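# Lower crane-hung machine onto pinned base plate using buttons

## Task

Using the crane's two buttons (holding black lowers the boom, holding white raises it), set the suspended machine down softly on the base plate so that both pins pass through its lugs; at the end the sling must hang slack and neither button may be pressed. The attempt fails if the machine is moving quickly at any moment while it is in contact with a pin or with the base plate. The machine has four cords; each runs through a ring on a wooden block and ends in a knot.

## Robot and tools

SETUP. Four arms, arm1 to arm4, each an i2rt Big YAM carrying a five-finger right hand. Everything is in one scene frame in metres: origin on the floor, +z up. Quaternions are written w, x, y, z. Arm feet (base_link), each facing along its own +x: arm1 at (+1.415, -0.100, +0.811) quat (+0.060, -0.007, -0.003, +0.998); arm2 at (-0.299, +1.398, +0.819) quat (+0.762, -0.003, -0.002, -0.648); arm3 at (-1.472, -0.253, +0.785) quat (+0.995, +0.003, +0.001, +0.097); arm4 at (+0.062, -1.422, +0.819) quat (+0.670, -0.007, +0.002, +0.742). The tables beneath the arms are at z=+0.720. Reach is about 1.07 m from the joint 1 axis. Loose objects may occasionally get nudged by the scene.

JOINTS (radians, absolute). joint1_rad -2.879 to 2.879, turns the arm about its foot, positive counter-clockwise seen from above, 0 along the foot's +x. joint2_rad 0 to 3.141, shoulder; 0 points the upper arm backward, rising values lift it up then forward. joint3_rad 0 to 3.019, elbow; 0 is folded, larger opens. joint4_rad -1.692 to 1.57, hand pitch, positive tilts fingers up. joint5_rad -1.57 to 1.57, sideways swing, positive to the arm's right. joint6_rad -2.094 to 2.094, hand roll, positive clockwise viewed from behind the hand. With joints 1, 5, 6 at 0 and the hand level and forward, the palm is down and the thumb on the left. The wrist camera is on the little-finger side, aimed at the hand point about 30 degrees toward the thumb; with joint6 near -1.3 its image is upright.

HAND POINT. Sits 0.045 m in front of the palm. Its +z runs along the straight fingers, +y out of the palm, +x across the palm away from the thumb. Straight fingers extend 0.06 to 0.07 m past the point. A bracket on the little-finger side of the wrist sticks out and can strike things. Finger keys hand_little, hand_ring, hand_middle, hand_index, hand_thumb_bend range -1 (curled) to +1 (straight); hand_thumb_turn -1 puts the thumb opposite the fingers, +1 beside the palm. hand_force_limit (-1 to 1) sets the stopping force for closing, about 0 to 10 N (15 N thumb). hand_speed (-0.96 to 1) scales finger speed; -0.94 or lower closes gently. Both start at 0 and -0.8. A motor only moves when its own target changes by at least 0.002.

move. Arguments arm1, arm2, arm3, arm4 (one object per arm, each optional) and cameras. Inside an arm's object: joints, a dictionary of absolute joint targets by name (arm joints in rad, hand keys on the -1..1 scale); target, a list of 7 numbers [x, y, z, qw, qx, qy, qz], an absolute hand-point pose in the scene frame, reached along a straight path starting from the current hand_target; speed, top path speed in m/s, 0.002 to 4.3, default 0.25 (rotation up to twice that in rad/s); min_time_s, 0.1 to 8 s, the minimum duration of that arm's joint motions. When target is given, joints may only carry hand keys. All parts start together; hand paths finish together, cut off at 10 s; an action lasts at most 15 s. Paths ignore obstacles and other arms, and the hand may lag, drift, or overshoot, mostly when stretched. Pure joint moves run each joint at its own pace and can swing wide. cameras: names from arm1_cam_wrist to arm4_cam_wrist, cam_high, cam_side, cam_wide, or all; [] gives none. A move with no action returns full state and all images.

wait: seconds 0 to 10, commands nothing, returns state. zoom_image: camera plus region [x0, y0, x1, y1] in pixels from the top-left, at most 504 by 504, only on the newest images. show_instructions: no arguments, shows the reference page. finished_scene: optional scene 1; final and irreversible, so the machine must already be seated, sling slack, buttons free.

READING RESULTS. The move line lists arms that got motion; as last shown marks an uncommanded arm whose statuses read not commanded. pictures gives image order. hand is the measured hand-point pose (may be slightly off at long reach); hand_target is the pose the held joint targets imply. joint_positions includes hand motors on the -1..1 scale plus the two settings. Joint velocities in rad/s; within noise means at rest. hand_stopped_by gives six words for little, ring, middle, index, thumb_bend, thumb_turn: moving, target, force, stalled, fault. The *_load_n values are fingertip forces in N, positive when pushed open. Joint torques follow arm joint order; numbers 3 and 4 wrap at ±28 N m. Statuses: off_target (resting short, maybe still pushing); done within 1 cm and 2 degrees; time_out (a stop; on_its_own shows the kept target); joint command not followed or pose unreachable (a safety check withholding the motion); not_followed (the hand target is discarded). MOTOR HOT warns of heating; OVER-TEMPERATURE FAULT means the arm went limp for 30 to 60 s; resend any key marked limit_stop_at_motor_heat.

CAUTIONS. If a move or wait is refused or a stop hits, the later calls in the same reply are skipped. The arm keeps pushing after contact, so press buttons with modest, controlled depth and lift off to release. Never let two robots squeeze each other or close a hand on another's fingers. Do not knock objects out of the work area, hit fixed parts hard, drop or slam things, or overload fingers. Lower the machine slowly near pins and plate. Long stretched holds heat motors.

Each tool is called after "Request:" by a JSON object that holds its "name" and its "arguments", one argument or row to a line.

Reference images:

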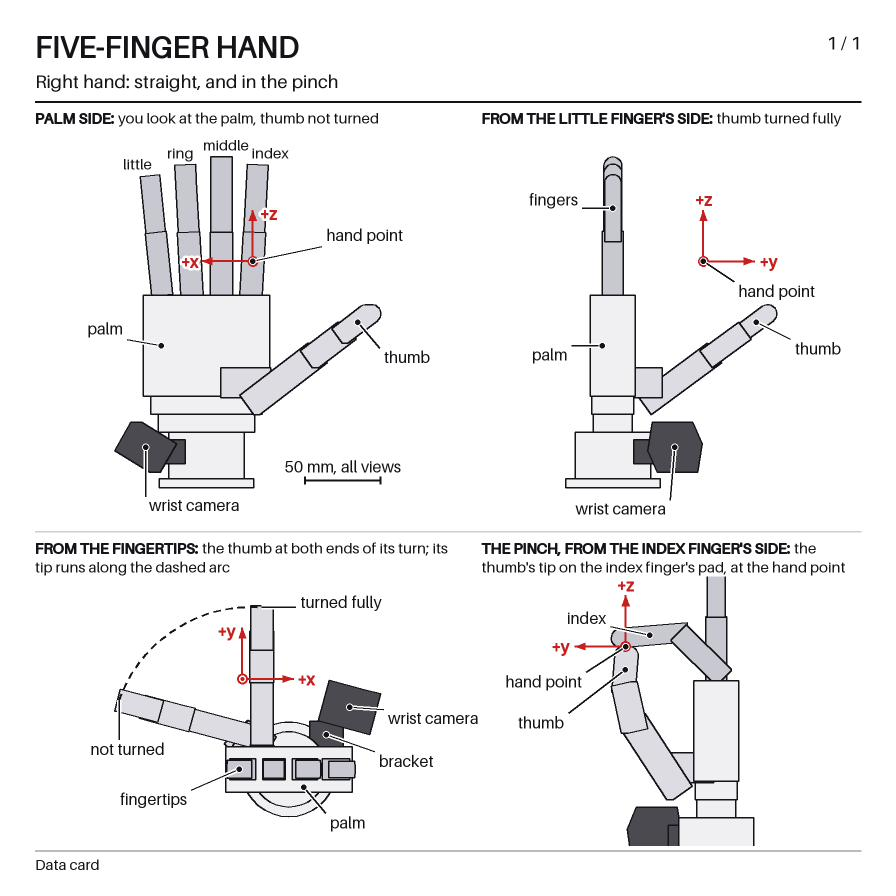

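## Session

Request:
{"name": "move", "arguments": {
  "cameras": ["all"]
}}

Scene clock: 0.00 s.
Joint torques (N m): no reading
Motor temperatures (°C): arm1=[27 27 25 27 25 26] | arm2=[26 24 26 26 23 25] | arm3=[27 24 24 25 24 26] | arm4=[26 27 24 27 24 27]
Heat: arm1: hottest joint1_rad 27 °C; arm2: hottest joint1_rad 26 °C; arm3: hottest joint1_rad 27 °C; arm4: hottest joint2_rad 27 °C.
Joint velocities: within noise
arm1.joint_positions: joint1_rad=-0.521 joint2_rad=+0.630 joint3_rad=+1.464 joint4_rad=-1.295 joint5_rad=-0.225 joint6_rad=-0.905 hand_little=+1.000 hand_ring=+1.000 hand_middle=+1.000 hand_index=+1.000 hand_thumb_turn=+1.000 hand_thumb_bend=+1.000 hand_force_limit=+0.000 hand_speed=-0.800
arm1.joint_status: not commanded
arm1.hand_stopped_by: target,target,target,target,target,target
arm1.little_load_n: 0.0
arm1.ring_load_n: 0.0
arm1.middle_load_n: 0.0
arm1.index_load_n: 0.0
arm1.thumb_bend_load_n: 0.0
arm1.thumb_turn_load_n: 0.0
arm1.hand: x=+1.2165 y=+0.0209 z=+1.3254 quat_wxyz=(-0.518, +0.466, +0.711, -0.097) (m; scene frame)
arm1.hand_target: x=+1.2170 y=+0.0204 z=+1.3365 quat_wxyz=(-0.530, +0.460, +0.706, -0.097) (m; scene frame)
arm1.hand_status: not commanded
arm2.joint_positions: joint1_rad=-0.560 joint2_rad=+0.644 joint3_rad=+1.382 joint4_rad=-1.427 joint5_rad=-0.193 joint6_rad=-1.343 hand_little=+1.000 hand_ring=+1.000 hand_middle=+1.000 hand_index=+1.000 hand_thumb_turn=+1.000 hand_thumb_bend=+1.000 hand_force_limit=+0.000 hand_speed=-0.800
arm2.joint_status: not commanded
arm2.hand_stopped_by: target,target,target,target,target,target
arm2.little_load_n: 0.0
arm2.ring_load_n: 0.0
arm2.middle_load_n: 0.0
arm2.index_load_n: 0.0
arm2.thumb_bend_load_n: 0.0
arm2.thumb_turn_load_n: 0.0
arm2.hand: x=-0.3999 y=+1.1979 z=+1.2811 quat_wxyz=(+0.270, +0.445, -0.782, +0.343) (m; scene frame)
arm2.hand_target: x=-0.4001 y=+1.1975 z=+1.2925 quat_wxyz=(+0.280, +0.444, -0.776, +0.350) (m; scene frame)
arm2.hand_status: not commanded
arm3.joint_positions: joint1_rad=+0.097 joint2_rad=+0.612 joint3_rad=+1.380 joint4_rad=-1.621 joint5_rad=+0.149 joint6_rad=-1.286 hand_little=+1.000 hand_ring=+1.000 hand_middle=+1.000 hand_index=+1.000 hand_thumb_turn=+1.000 hand_thumb_bend=+1.000 hand_force_limit=+0.000 hand_speed=-0.800
arm3.joint_status: not commanded
arm3.hand_stopped_by: target,target,target,target,target,target
arm3.little_load_n: 0.0
arm3.ring_load_n: 0.0
arm3.middle_load_n: 0.0
arm3.index_load_n: 0.0
arm3.thumb_bend_load_n: 0.0
arm3.thumb_turn_load_n: 0.0
arm3.hand: x=-1.2948 y=-0.2840 z=+1.2286 quat_wxyz=(-0.035, +0.934, -0.024, +0.355) (m; scene frame)
arm3.hand_target: x=-1.2954 y=-0.2842 z=+1.2350 quat_wxyz=(-0.038, +0.931, -0.025, +0.363) (m; scene frame)
arm3.hand_status: not commanded
arm4.joint_positions: joint1_rad=-0.003 joint2_rad=+0.559 joint3_rad=+1.400 joint4_rad=-1.350 joint5_rad=+0.145 joint6_rad=-1.047 hand_little=+1.000 hand_ring=+1.000 hand_middle=+1.000 hand_index=+1.000 hand_thumb_turn=+1.000 hand_thumb_bend=+1.000 hand_force_limit=+0.000 hand_speed=-0.800
arm4.joint_status: not commanded
arm4.hand_stopped_by: target,target,target,target,target,target
arm4.little_load_n: 0.0
arm4.ring_load_n: 0.0
arm4.middle_load_n: 0.0
arm4.index_load_n: 0.0
arm4.thumb_bend_load_n: 0.0
arm4.thumb_turn_load_n: 0.0
arm4.hand: x=+0.1043 y=-1.2194 z=+1.3136 quat_wxyz=(-0.415, +0.744, +0.438, +0.286) (m; scene frame)
arm4.hand_target: x=+0.1043 y=-1.2200 z=+1.3237 quat_wxyz=(-0.425, +0.739, +0.434, +0.291) (m; scene frame)
arm4.hand_status: not commanded
pictures: arm1_cam_wrist, arm2_cam_wrist, arm3_cam_wrist, arm4_cam_wrist, cam_high, cam_side, cam_wide
Images, in order (width x height): arm1_cam_wrist 616x616, arm2_cam_wrist 616x616, arm3_cam_wrist 616x616, arm4_cam_wrist 616x616, cam_high 672x504, cam_side 672x504, cam_wide 672x504.

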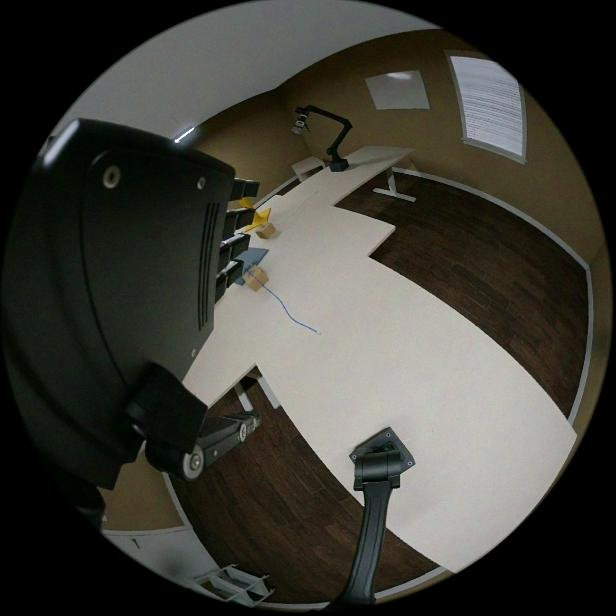

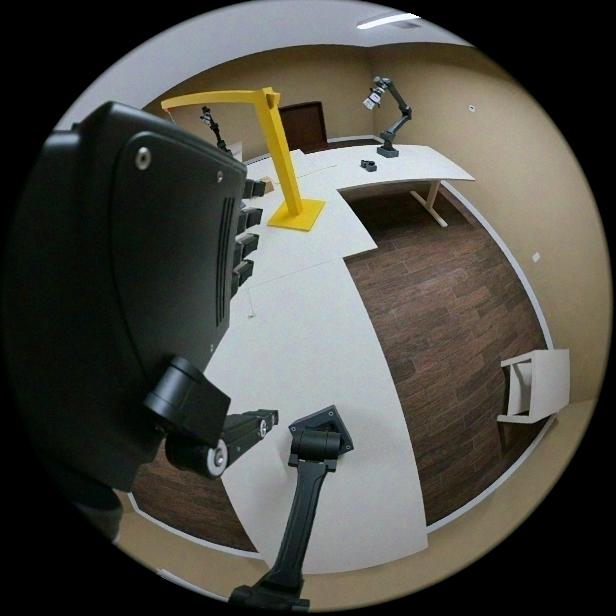

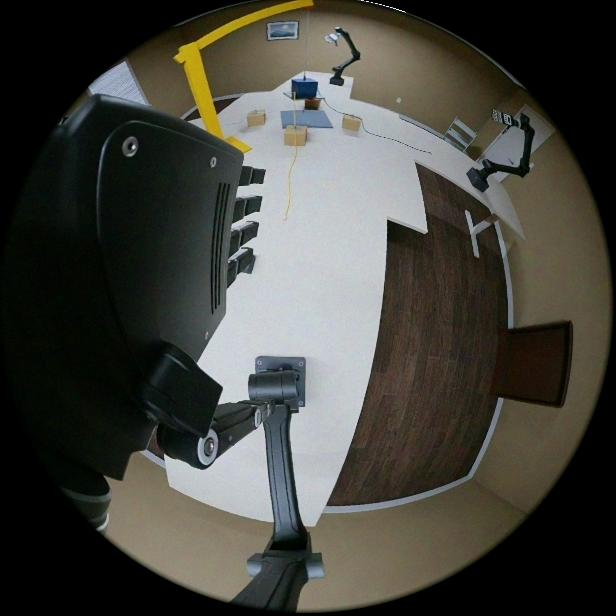

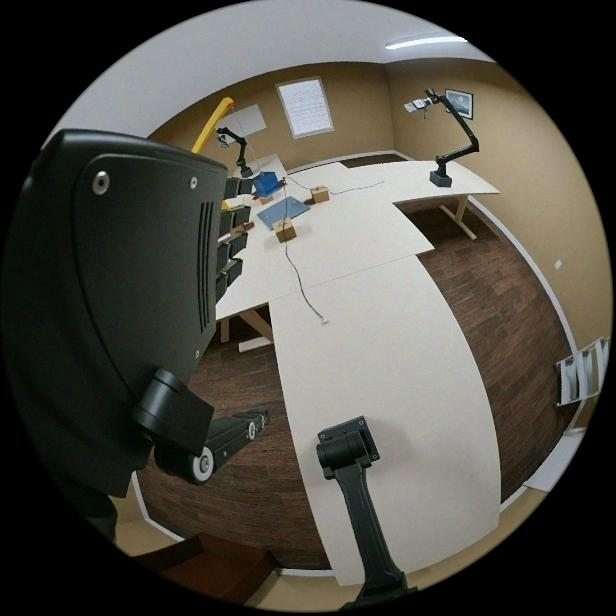

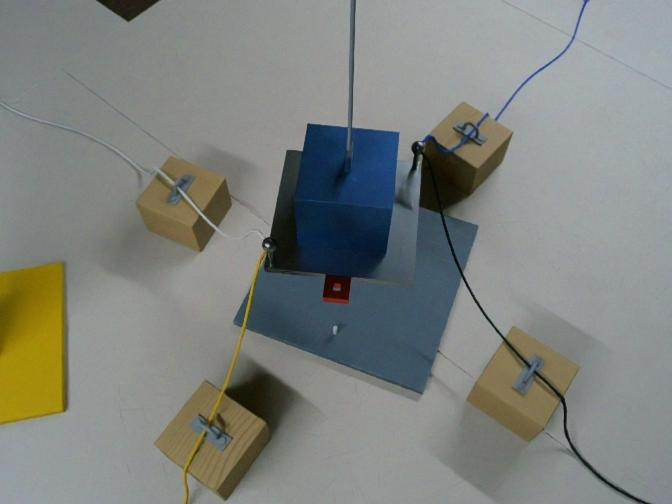

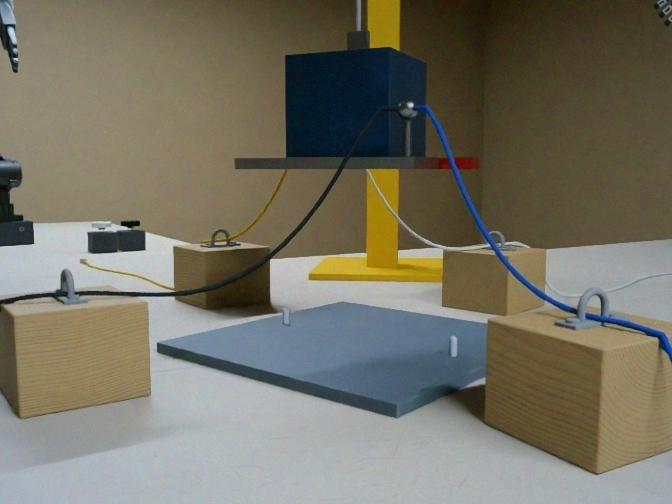

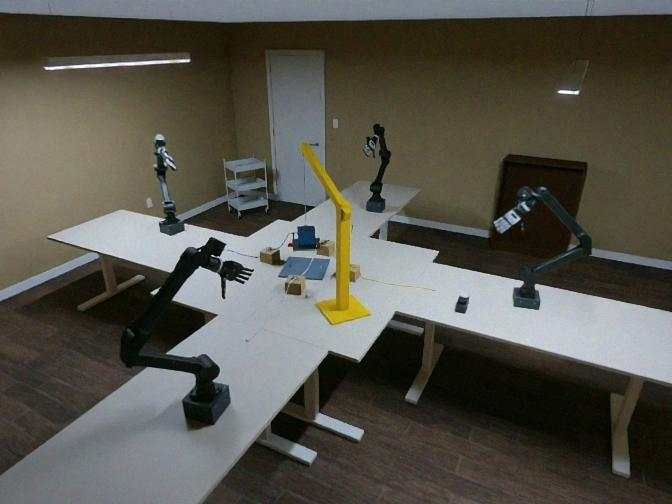

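Request:
{"name": "zoom_image", "arguments": {
  "camera": "cam_high",
  "region": [120, 80, 600, 504]
}}

Request:
{"name": "zoom_image", "arguments": {
  "camera": "cam_side",
  "region": [150, 100, 550, 450]
}}

Request:
{"name": "zoom_image", "arguments": {
  "camera": "cam_wide",
  "region": [220, 120, 480, 350]
}}

Request:
{"name": "zoom_image", "arguments": {
  "camera": "cam_side",
  "region": [0, 180, 200, 320]
}}

Request:
{"name": "zoom_image", "arguments": {
  "camera": "arm3_cam_wrist",
  "region": [170, 0, 520, 280]
}}

Scaled by 1.050 from the camera's image (finer frame: 960x720).

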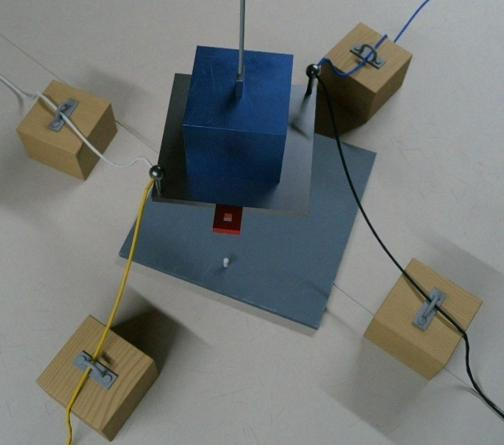

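Scaled by 1.260 from the camera's image (finer frame: 960x720).

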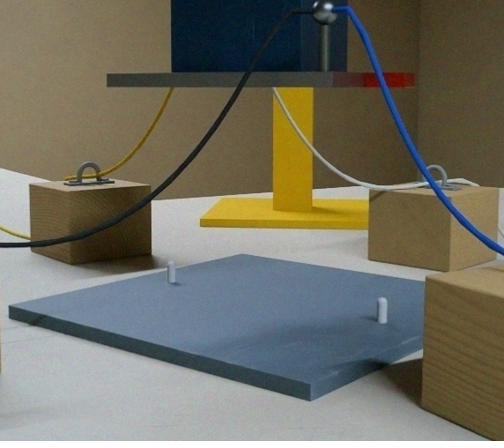

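Scaled by 1.938 from the camera's image (finer frame: 960x720).

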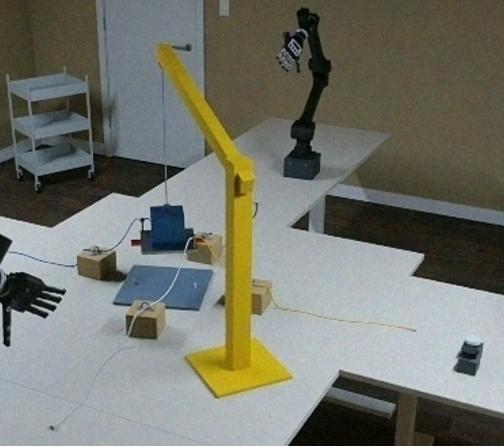

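Scaled by 2.520 from the camera's image (finer frame: 960x720).

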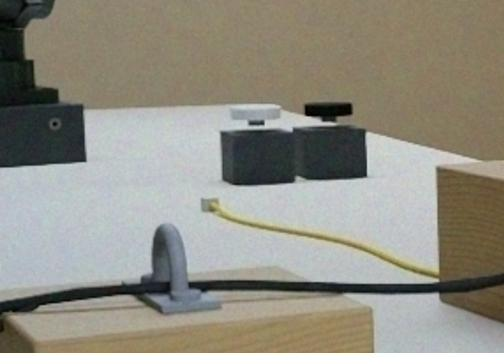

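Scaled by 1.440 from the camera's image (finer frame: 880x880).

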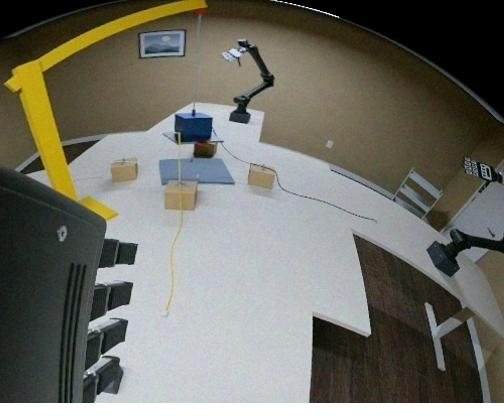

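Request:
{"name": "move", "arguments": {
  "arm3": {"joints": {"joint1_rad": 0.9}},
  "cameras": ["arm3_cam_wrist", "cam_wide"]
}}

Request:
{"name": "zoom_image", "arguments": {
  "camera": "arm3_cam_wrist",
  "region": [200, 50, 500, 350]
}}

Request:
{"name": "zoom_image", "arguments": {
  "camera": "cam_wide",
  "region": [400, 250, 560, 350]
}}

Scene clock: 14.33 s.
Joint torques (N m): arm1=[0.67 1.32 8.62 1.8 -0.07 -0.02] | arm2=[-0.15 2.78 8.85 2.26 -0.09 -0.06] | arm3=[1.38 1.61 8.18 0.88 0.09 0.02] | arm4=[0.38 2.49 7.83 2.21 0.07 -0.09]
Motor temperatures (°C): arm1=[27 27 26 27 25 26] | arm2=[26 24 28 26 23 25] | arm3=[27 24 25 25 24 26] | arm4=[26 27 26 27 24 27]
Heat: arm1: hottest joint1_rad 27 °C; arm2: hottest joint3_rad 28 °C; arm3: hottest joint1_rad 27 °C; arm4: hottest joint2_rad 27 °C.
move: arm3 done
Joint velocities: within noise
arm1, arm2, arm4: as last shown
arm3.joint_positions: joint1_rad=+0.891 joint2_rad=+0.612 joint3_rad=+1.380 joint4_rad=-1.621 joint5_rad=+0.148 joint6_rad=-1.286 hand_little=+1.000 hand_ring=+1.000 hand_middle=+1.000 hand_index=+1.000 hand_thumb_turn=+1.000 hand_thumb_bend=+1.000 hand_force_limit=+0.000 hand_speed=-0.800
arm3.joint_status: all done
arm3.hand_stopped_by: target,target,target,target,target,target
arm3.little_load_n: 0.0
arm3.ring_load_n: 0.0
arm3.middle_load_n: 0.0
arm3.index_load_n: 0.0
arm3.thumb_bend_load_n: 0.0
arm3.thumb_turn_load_n: 0.0
arm3.hand: x=-1.3274 y=-0.1495 z=+1.2293 quat_wxyz=(-0.171, +0.870, +0.339, +0.316)
arm3.hand_target: x=-1.3284 y=-0.1490 z=+1.2358 quat_wxyz=(-0.178, +0.866, +0.340, +0.321)
arm3.hand_status: not commanded
arm4.middle_load_n: 0.5
Images, in order (width x height): arm3_cam_wrist 616x616, cam_wide 672x504.

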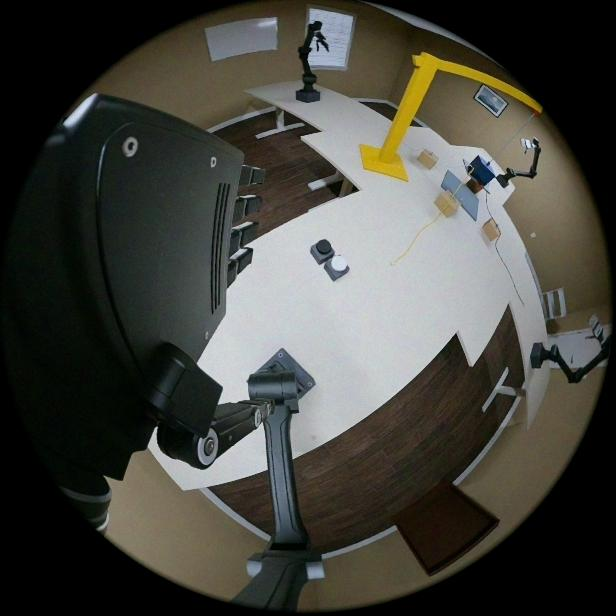

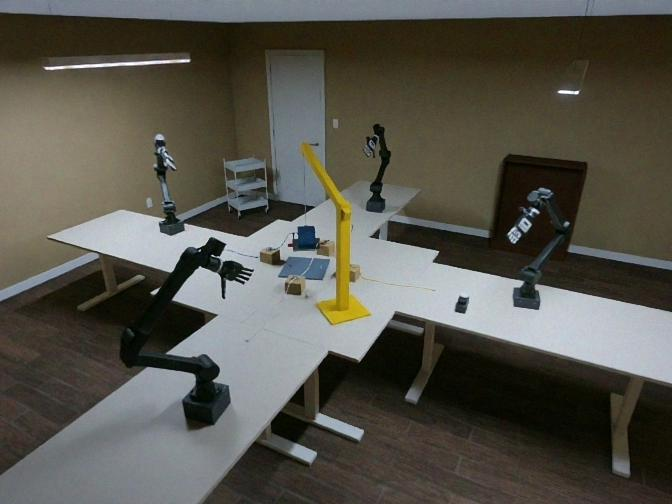

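Scaled by 1.680 from the camera's image (finer frame: 880x880).

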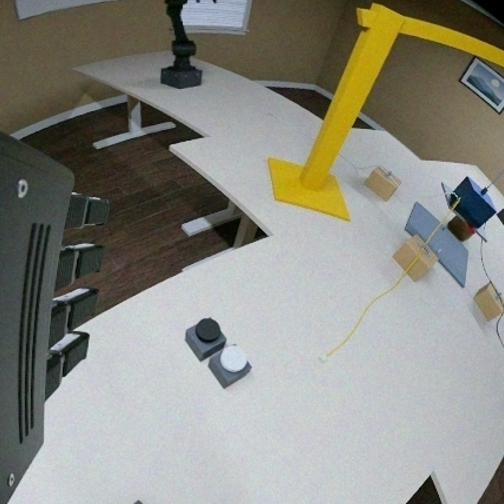

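Scaled by 3.150 from the camera's image (finer frame: 960x720).

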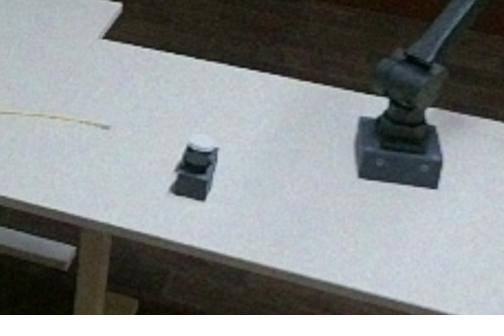

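Request:
{"name": "move", "arguments": {
  "arm3": {"joints": {"joint1_rad": 0.4}},
  "cameras": ["arm1_cam_wrist", "arm2_cam_wrist", "arm3_cam_wrist", "arm4_cam_wrist", "cam_high", "cam_side"]
}}

Request:
{"name": "zoom_image", "arguments": {
  "camera": "arm3_cam_wrist",
  "region": [260, 0, 460, 200]
}}

Request:
{"name": "zoom_image", "arguments": {
  "camera": "arm4_cam_wrist",
  "region": [180, 80, 400, 300]
}}

Request:
{"name": "zoom_image", "arguments": {
  "camera": "arm1_cam_wrist",
  "region": [200, 150, 400, 350]
}}

Request:
{"name": "zoom_image", "arguments": {
  "camera": "arm2_cam_wrist",
  "region": [150, 50, 350, 330]
}}

Scene clock: 22.43 s.
Joint torques (N m): arm1=[0.73 1.32 8.51 1.8 -0.08 -0.03] | arm2=[-0.09 2.73 8.87 2.26 -0.09 -0.06] | arm3=[-0.09 1.67 8.2 0.87 0.06 0.01] | arm4=[0.32 2.43 7.82 2.19 0.07 -0.1]
Motor temperatures (°C): arm1=[27 27 27 27 25 26] | arm2=[26 24 29 26 23 25] | arm3=[27 24 26 25 24 26] | arm4=[26 27 27 27 24 27]
Heat: arm1: hottest joint1_rad 27 °C; arm2: hottest joint3_rad 29 °C; arm3: hottest joint1_rad 27 °C; arm4: hottest joint2_rad 27 °C.
move: arm3 done
Joint velocities: within noise
arm1, arm2, arm4: as last shown
arm3.joint_positions: joint1_rad=+0.409 joint2_rad=+0.612 joint3_rad=+1.380 joint4_rad=-1.621 joint5_rad=+0.148 joint6_rad=-1.286 hand_little=+1.000 hand_ring=+1.000 hand_middle=+1.000 hand_index=+1.000 hand_thumb_turn=+1.000 hand_thumb_bend=+1.000 hand_force_limit=+0.000 hand_speed=-0.800
arm3.joint_status: all done
arm3.hand_stopped_by: target,target,target,target,target,target
arm3.little_load_n: 0.0
arm3.ring_load_n: 0.0
arm3.middle_load_n: 0.0
arm3.index_load_n: 0.0
arm3.thumb_bend_load_n: 0.0
arm3.thumb_turn_load_n: 0.5
arm3.hand: x=-1.2946 y=-0.2283 z=+1.2289 quat_wxyz=(-0.091, +0.926, +0.121, +0.346)
arm3.hand_target: x=-1.2948 y=-0.2304 z=+1.2353 quat_wxyz=(-0.093, +0.923, +0.116, +0.354)
arm3.hand_status: not commanded
arm4.middle_load_n: -0.5
Images, in order (width x height): arm1_cam_wrist 616x616, arm2_cam_wrist 616x616, arm3_cam_wrist 616x616, arm4_cam_wrist 616x616, cam_high 672x504, cam_side 672x504.

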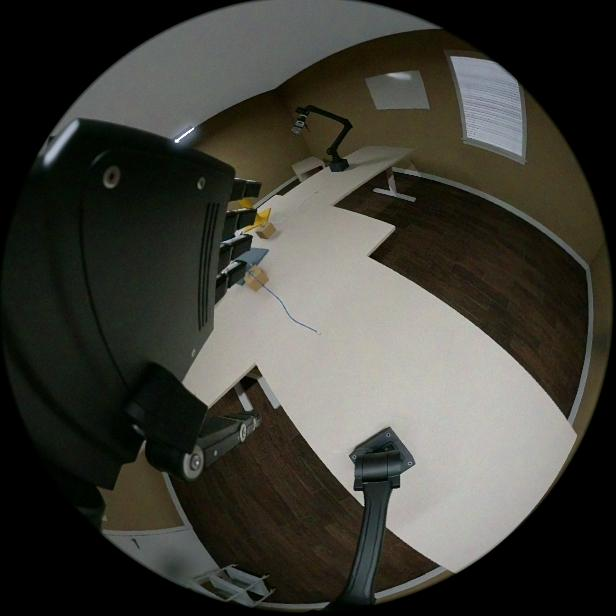

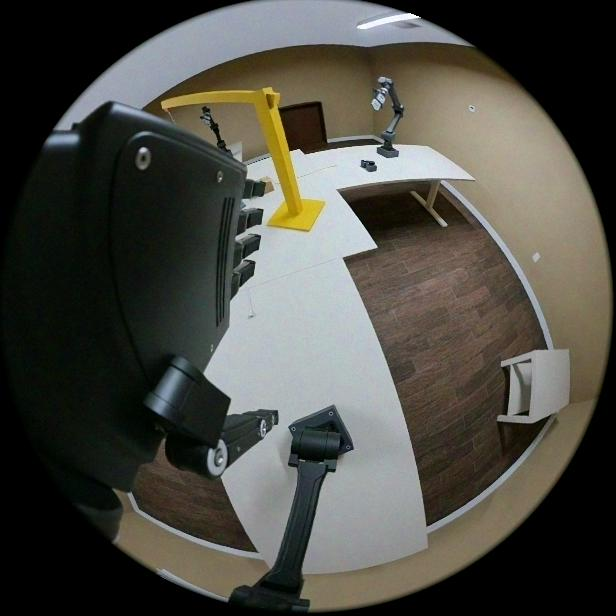

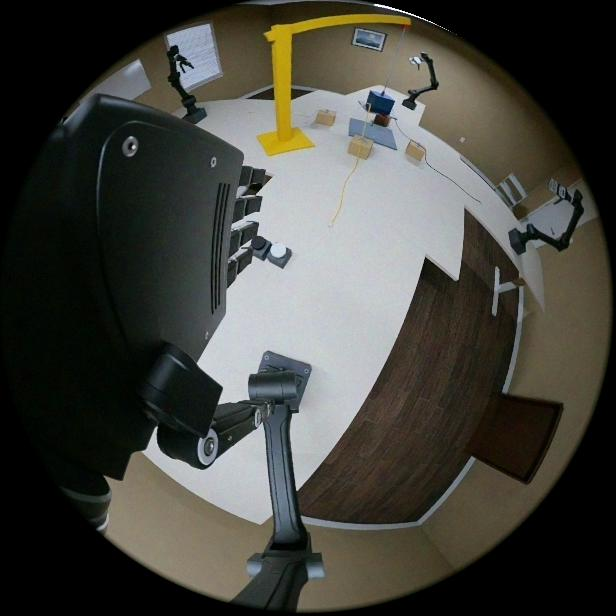

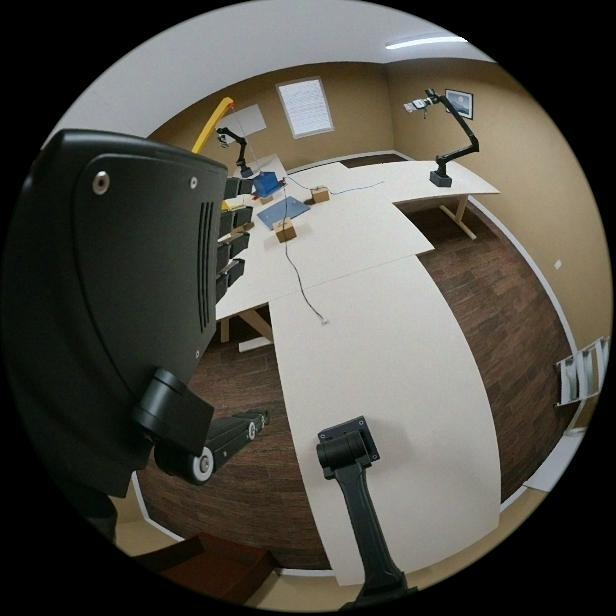

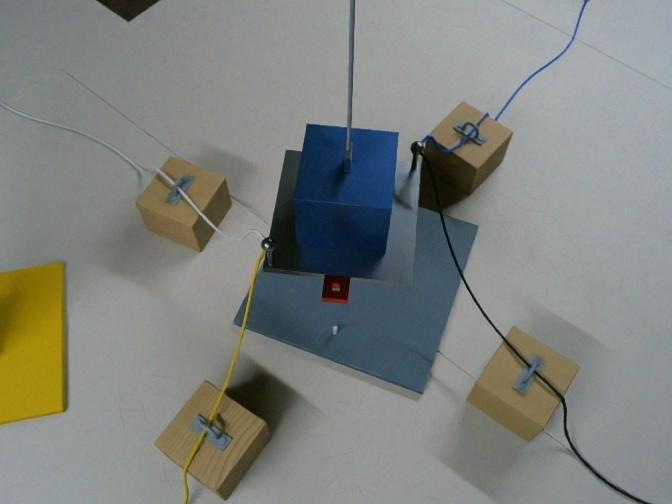

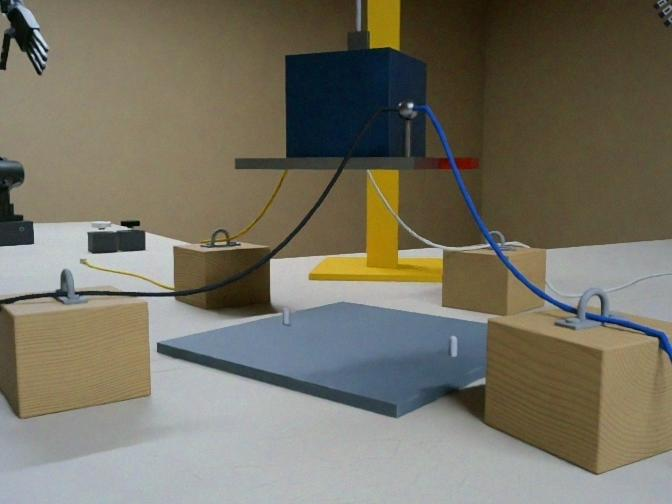

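Scaled by 2.520 from the camera's image (finer frame: 880x880).

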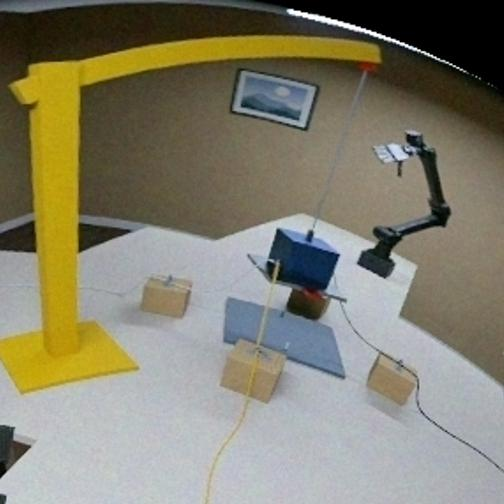

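Scaled by 2.291 from the camera's image (finer frame: 880x880).

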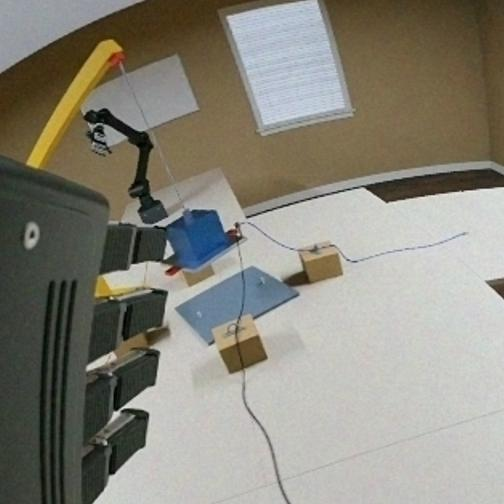

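Scaled by 2.520 from the camera's image (finer frame: 880x880).

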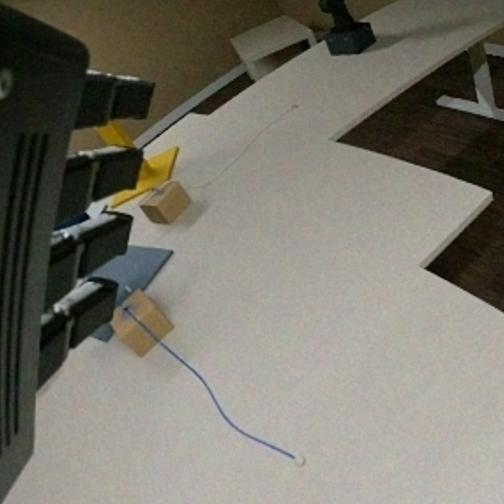

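Scaled by 1.800 from the camera's image (finer frame: 880x880).

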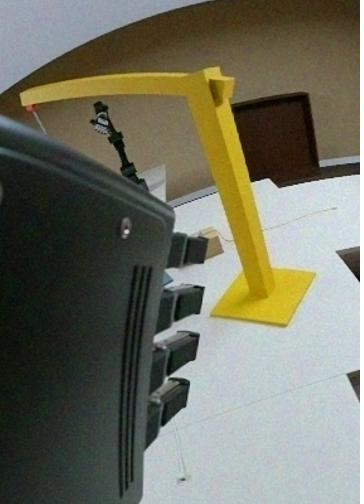

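Request:
{"name": "move", "arguments": {
  "arm3": {"target": [-1.034, 0.010, 0.93, 0, 0.9689, 0.2474, 0], "speed": 0.3, "joints": {"hand_little": -0.9, "hand_ring": -0.9, "hand_middle": -0.9, "hand_speed": 0.2}},
  "cameras": ["arm3_cam_wrist", "cam_side", "cam_wide"]
}}

Request:
{"name": "zoom_image", "arguments": {
  "camera": "arm3_cam_wrist",
  "region": [150, 150, 470, 470]
}}

Request:
{"name": "zoom_image", "arguments": {
  "camera": "cam_side",
  "region": [0, 120, 200, 320]
}}

Scene clock: 36.43 s.
Joint torques (N m): arm1=[0.73 1.32 8.55 1.78 -0.09 -0.03] | arm2=[-0.21 2.78 8.84 2.28 -0.09 -0.05] | arm3=[1.67 -15.62 11.26 -0.9 -0.17 -0.05] | arm4=[0.5 2.55 7.86 2.19 0.07 -0.07]
Motor temperatures (°C): arm1=[27 27 27 27 25 26] | arm2=[26 24 30 26 23 25] | arm3=[27 24 27 25 24 26] | arm4=[26 27 27 27 24 27]
Heat: arm1: hottest joint1_rad 27 °C; arm2: hottest joint3_rad 30 °C; arm3: hottest joint1_rad 27 °C; arm4: hottest joint2_rad 27 °C.
move: arm3 off_target
Joint velocities: within noise
arm1, arm2, arm4: as last shown
arm2.ring_load_n: -0.5
arm3.joint_positions: joint1_rad=+0.449 joint2_rad=+1.796 joint3_rad=+1.555 joint4_rad=-1.370 joint5_rad=+0.009 joint6_rad=-1.408 hand_little=-0.900 hand_ring=-0.900 hand_middle=-0.900 hand_index=+1.000 hand_thumb_turn=+1.000 hand_thumb_bend=+1.000 hand_force_limit=+0.000 hand_speed=+0.200
arm3.joint_status: all done
arm3.hand_stopped_by: target,target,target,target,target,target
arm3.little_load_n: 0.0
arm3.ring_load_n: 0.0
arm3.middle_load_n: 0.5
arm3.index_load_n: 0.0
arm3.thumb_bend_load_n: 0.0
arm3.thumb_turn_load_n: 0.0
arm3.hand: x=-1.0433 y=-0.0038 z=+0.9135 quat_wxyz=(+0.009, +0.971, +0.238, -0.017)
arm3.hand_target: x=-1.0346 y=+0.0095 z=+0.9302 quat_wxyz=(+0.000, +0.969, +0.247, +0.000)
arm3.hand_status: off_target (0.023 m and 2.5 deg from the pose sent, 0.463 m and 44.0 deg at the start)
arm4.middle_load_n: 0.0
Images, in order (width x height): arm3_cam_wrist 616x616, cam_side 672x504, cam_wide 672x504.

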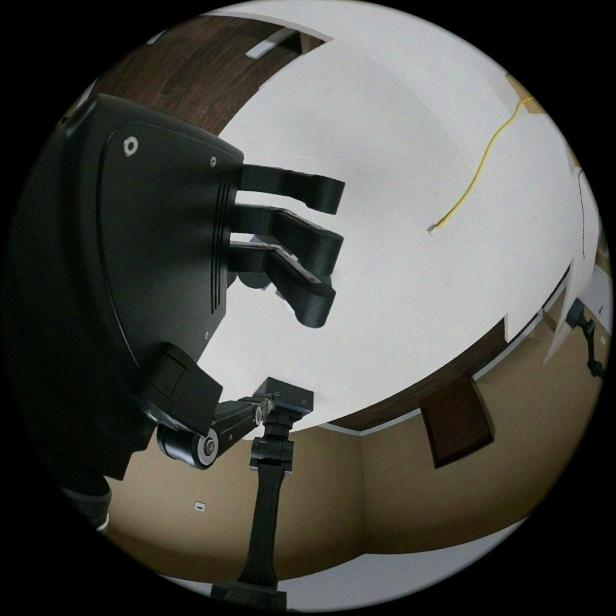

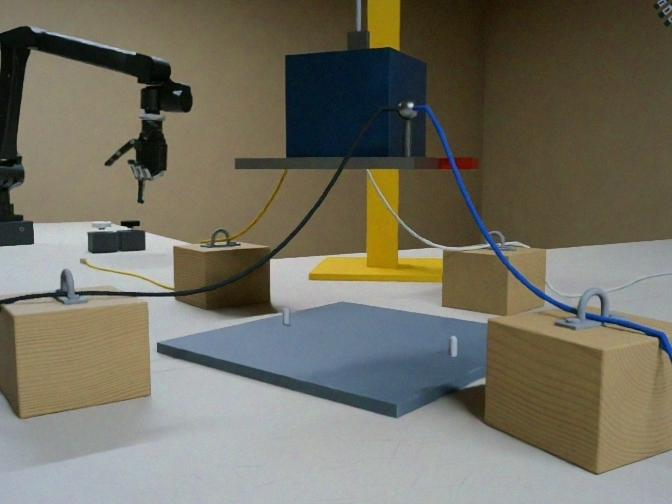

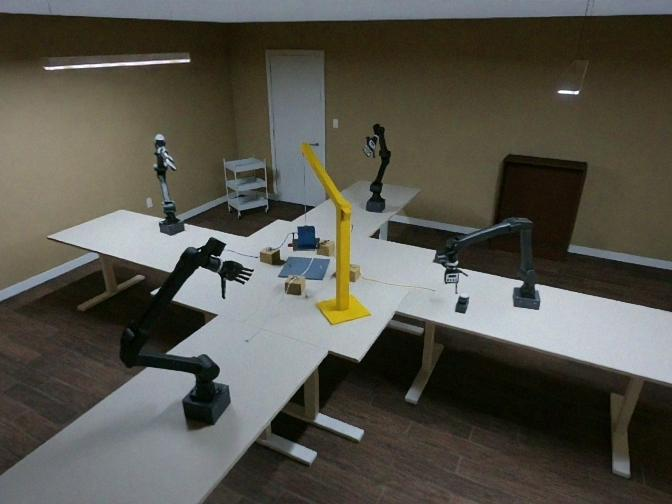

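Scaled by 1.575 from the camera's image (finer frame: 880x880).

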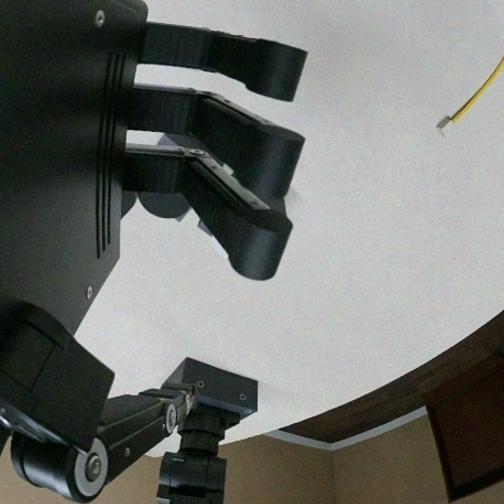

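Scaled by 2.520 from the camera's image (finer frame: 960x720).

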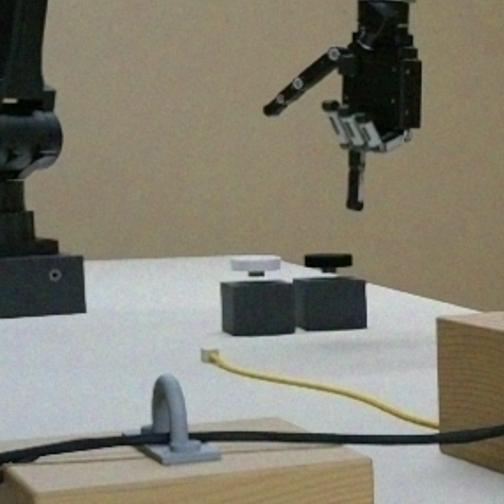

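Request:
{"name": "move", "arguments": {
  "arm3": {"target": [-1.051, 0.003, 0.905, 0, 0.9689, 0.2474, 0], "speed": 0.2},
  "cameras": ["arm3_cam_wrist", "cam_side"]
}}

Request:
{"name": "zoom_image", "arguments": {
  "camera": "arm3_cam_wrist",
  "region": [200, 200, 360, 360]
}}

Request:
{"name": "zoom_image", "arguments": {
  "camera": "cam_side",
  "region": [60, 140, 180, 260]
}}

Scene clock: 40.13 s.
Joint torques (N m): arm1=[0.5 1.32 8.59 1.76 -0.09 -0.01] | arm2=[-0.15 2.73 8.85 2.26 -0.09 -0.05] | arm3=[1.67 -15.15 6.79 0.01 -0.17 0.02] | arm4=[0.56 2.32 7.84 2.18 0.07 -0.08]
Motor temperatures (°C): arm1=[27 27 28 27 25 26] | arm2=[26 24 30 26 23 25] | arm3=[27 25 27 25 24 26] | arm4=[26 27 28 27 24 27]
Heat: arm1: hottest joint3_rad 28 °C; arm2: hottest joint3_rad 30 °C; arm3: hottest joint1_rad 27 °C; arm4: hottest joint3_rad 28 °C.
move: arm3 done
Joint velocities: within noise
arm1, arm2, arm4: as last shown
arm2.ring_load_n: 0.0
arm3.joint_positions: joint1_rad=+0.457 joint2_rad=+1.766 joint3_rad=+1.513 joint4_rad=-1.314 joint5_rad=+0.008 joint6_rad=-1.408 hand_little=-0.900 hand_ring=-0.900 hand_middle=-0.900 hand_index=+1.000 hand_thumb_turn=+1.000 hand_thumb_bend=+1.000 hand_force_limit=+0.000 hand_speed=+0.200
arm3.joint_status: not commanded
arm3.hand_stopped_by: target,target,target,target,target,target
arm3.little_load_n: 0.0
arm3.ring_load_n: 0.0
arm3.middle_load_n: 0.0
arm3.index_load_n: 0.0
arm3.thumb_bend_load_n: 0.0
arm3.thumb_turn_load_n: 0.0
arm3.hand: x=-1.0457 y=-0.0003 z=+0.9114 quat_wxyz=(+0.000, +0.970, +0.242, +0.003)
arm3.hand_target: x=-1.0511 y=+0.0029 z=+0.9050 quat_wxyz=(+0.000, +0.969, +0.247, +0.000)
arm3.hand_status: done (0.009 m and 0.8 deg from the pose sent, 0.013 m and 2.5 deg at the start)
Images, in order (width x height): arm3_cam_wrist 616x616, cam_side 672x504.

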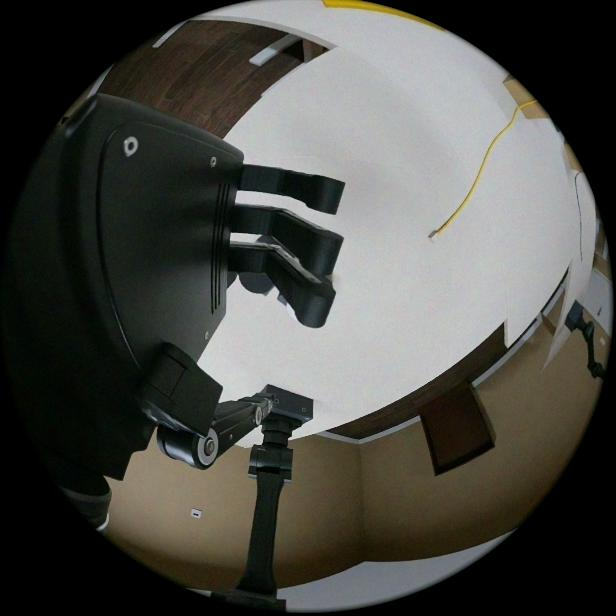

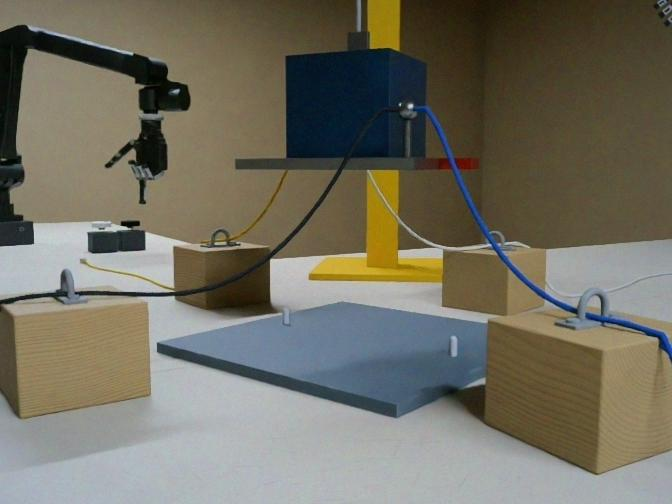

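Scaled by 3.150 from the camera's image (finer frame: 880x880).

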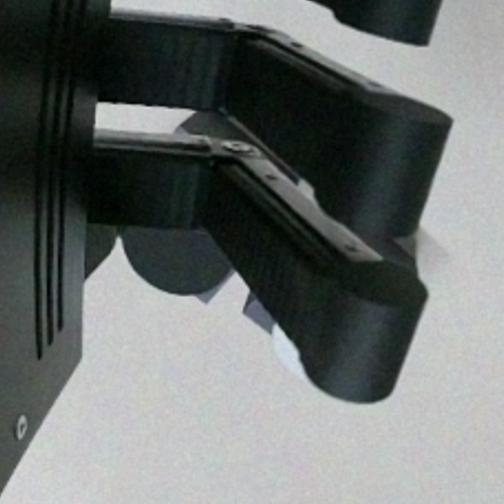

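Scaled by 4.200 from the camera's image (finer frame: 960x720).

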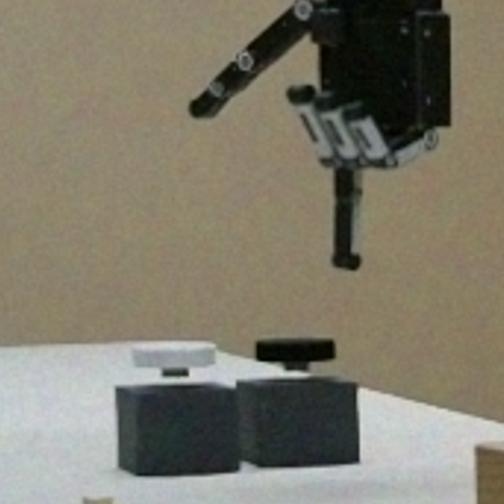

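Request:
{"name": "move", "arguments": {
  "arm3": {"target": [-1.057, -0.024, 0.892, 0, 0.9689, 0.2474, 0], "speed": 0.2},
  "cameras": ["arm3_cam_wrist", "cam_side", "cam_wide"]
}}

Request:
{"name": "zoom_image", "arguments": {
  "camera": "arm3_cam_wrist",
  "region": [200, 200, 360, 360]
}}

Request:
{"name": "zoom_image", "arguments": {
  "camera": "cam_side",
  "region": [60, 140, 180, 260]
}}

Request:
{"name": "zoom_image", "arguments": {
  "camera": "cam_wide",
  "region": [410, 230, 510, 330]
}}

Scene clock: 43.10 s.
Joint torques (N m): arm1=[0.67 1.14 8.53 1.83 -0.09 -0.03] | arm2=[-0.15 2.78 8.85 2.26 -0.09 -0.06] | arm3=[-0.15 -14.86 6.72 0.01 -0.14 -0.07] | arm4=[0.62 2.49 7.83 2.18 0.08 -0.09]
Motor temperatures (°C): arm1=[27 27 28 27 25 26] | arm2=[26 24 30 26 23 25] | arm3=[27 25 28 25 24 26] | arm4=[26 27 28 27 24 27]
Heat: arm1: hottest joint3_rad 28 °C; arm2: hottest joint3_rad 30 °C; arm3: hottest joint3_rad 28 °C; arm4: hottest joint3_rad 28 °C.
move: arm3 done
Joint velocities: within noise
arm1, arm2, arm4: as last shown
arm1.thumb_bend_load_n: 0.5
arm3.joint_positions: joint1_rad=+0.443 joint2_rad=+1.728 joint3_rad=+1.419 joint4_rad=-1.263 joint5_rad=+0.008 joint6_rad=-1.434 hand_little=-0.900 hand_ring=-0.900 hand_middle=-0.900 hand_index=+1.000 hand_thumb_turn=+1.000 hand_thumb_bend=+1.000 hand_force_limit=+0.000 hand_speed=+0.200
arm3.joint_status: not commanded
arm3.hand_stopped_by: target,target,target,target,target,target
arm3.little_load_n: 0.0
arm3.ring_load_n: 0.0
arm3.middle_load_n: 0.0
arm3.index_load_n: 0.0
arm3.thumb_bend_load_n: 0.0
arm3.thumb_turn_load_n: 0.0
arm3.hand: x=-1.0574 y=-0.0184 z=+0.8958 quat_wxyz=(+0.001, +0.969, +0.247, +0.001)
arm3.hand_target: x=-1.0571 y=-0.0240 z=+0.8920 quat_wxyz=(+0.000, +0.969, +0.247, +0.000)
arm3.hand_status: done (0.007 m and 0.1 deg from the pose sent, 0.033 m and 0.8 deg at the start)
Images, in order (width x height): arm3_cam_wrist 616x616, cam_side 672x504, cam_wide 672x504.

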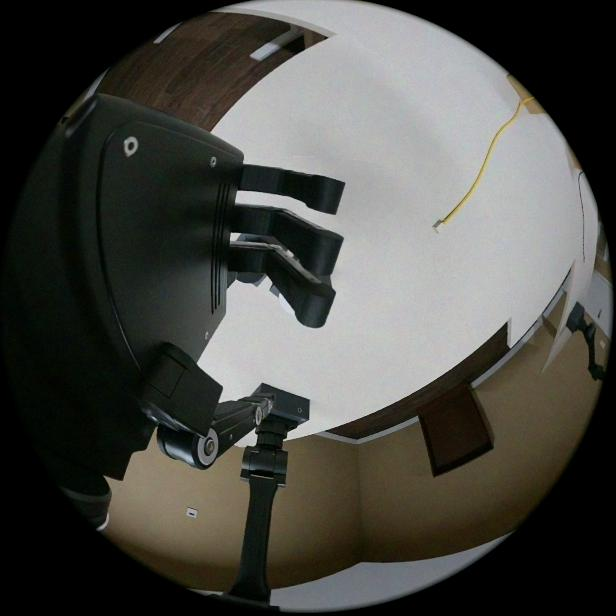

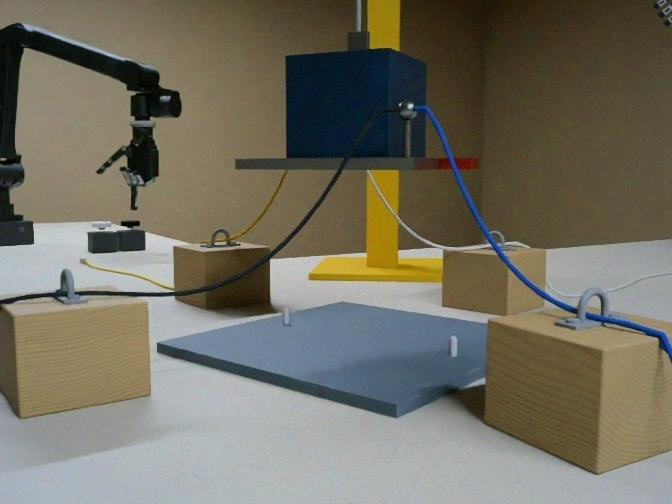

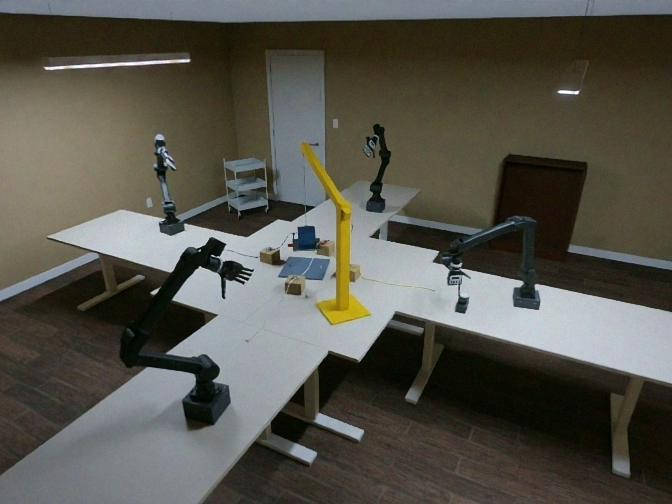

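Scaled by 3.150 from the camera's image (finer frame: 880x880).

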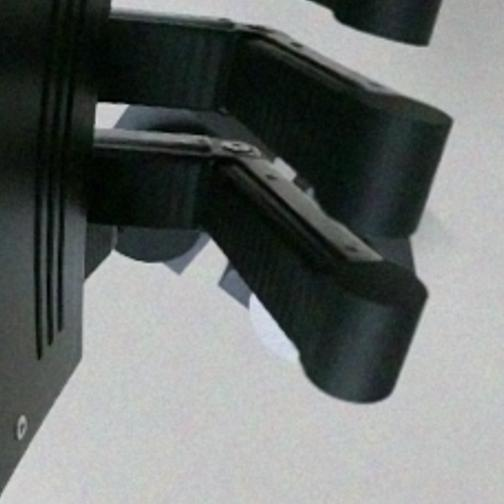

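Scaled by 4.200 from the camera's image (finer frame: 960x720).

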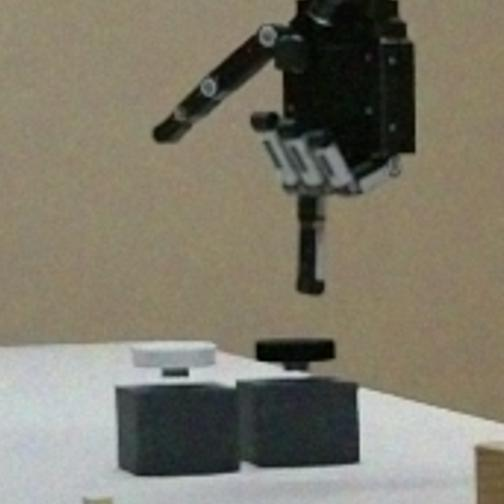

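Scaled by 5.040 from the camera's image (finer frame: 960x720).

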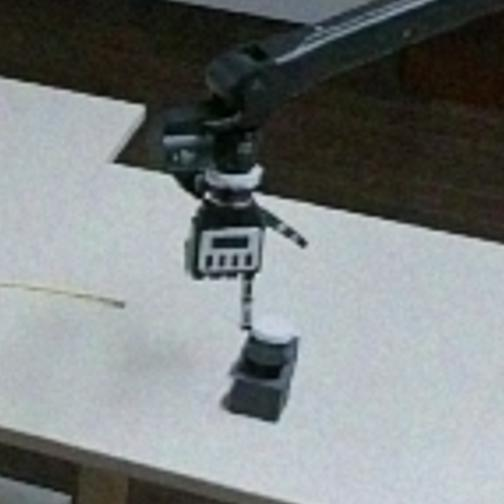

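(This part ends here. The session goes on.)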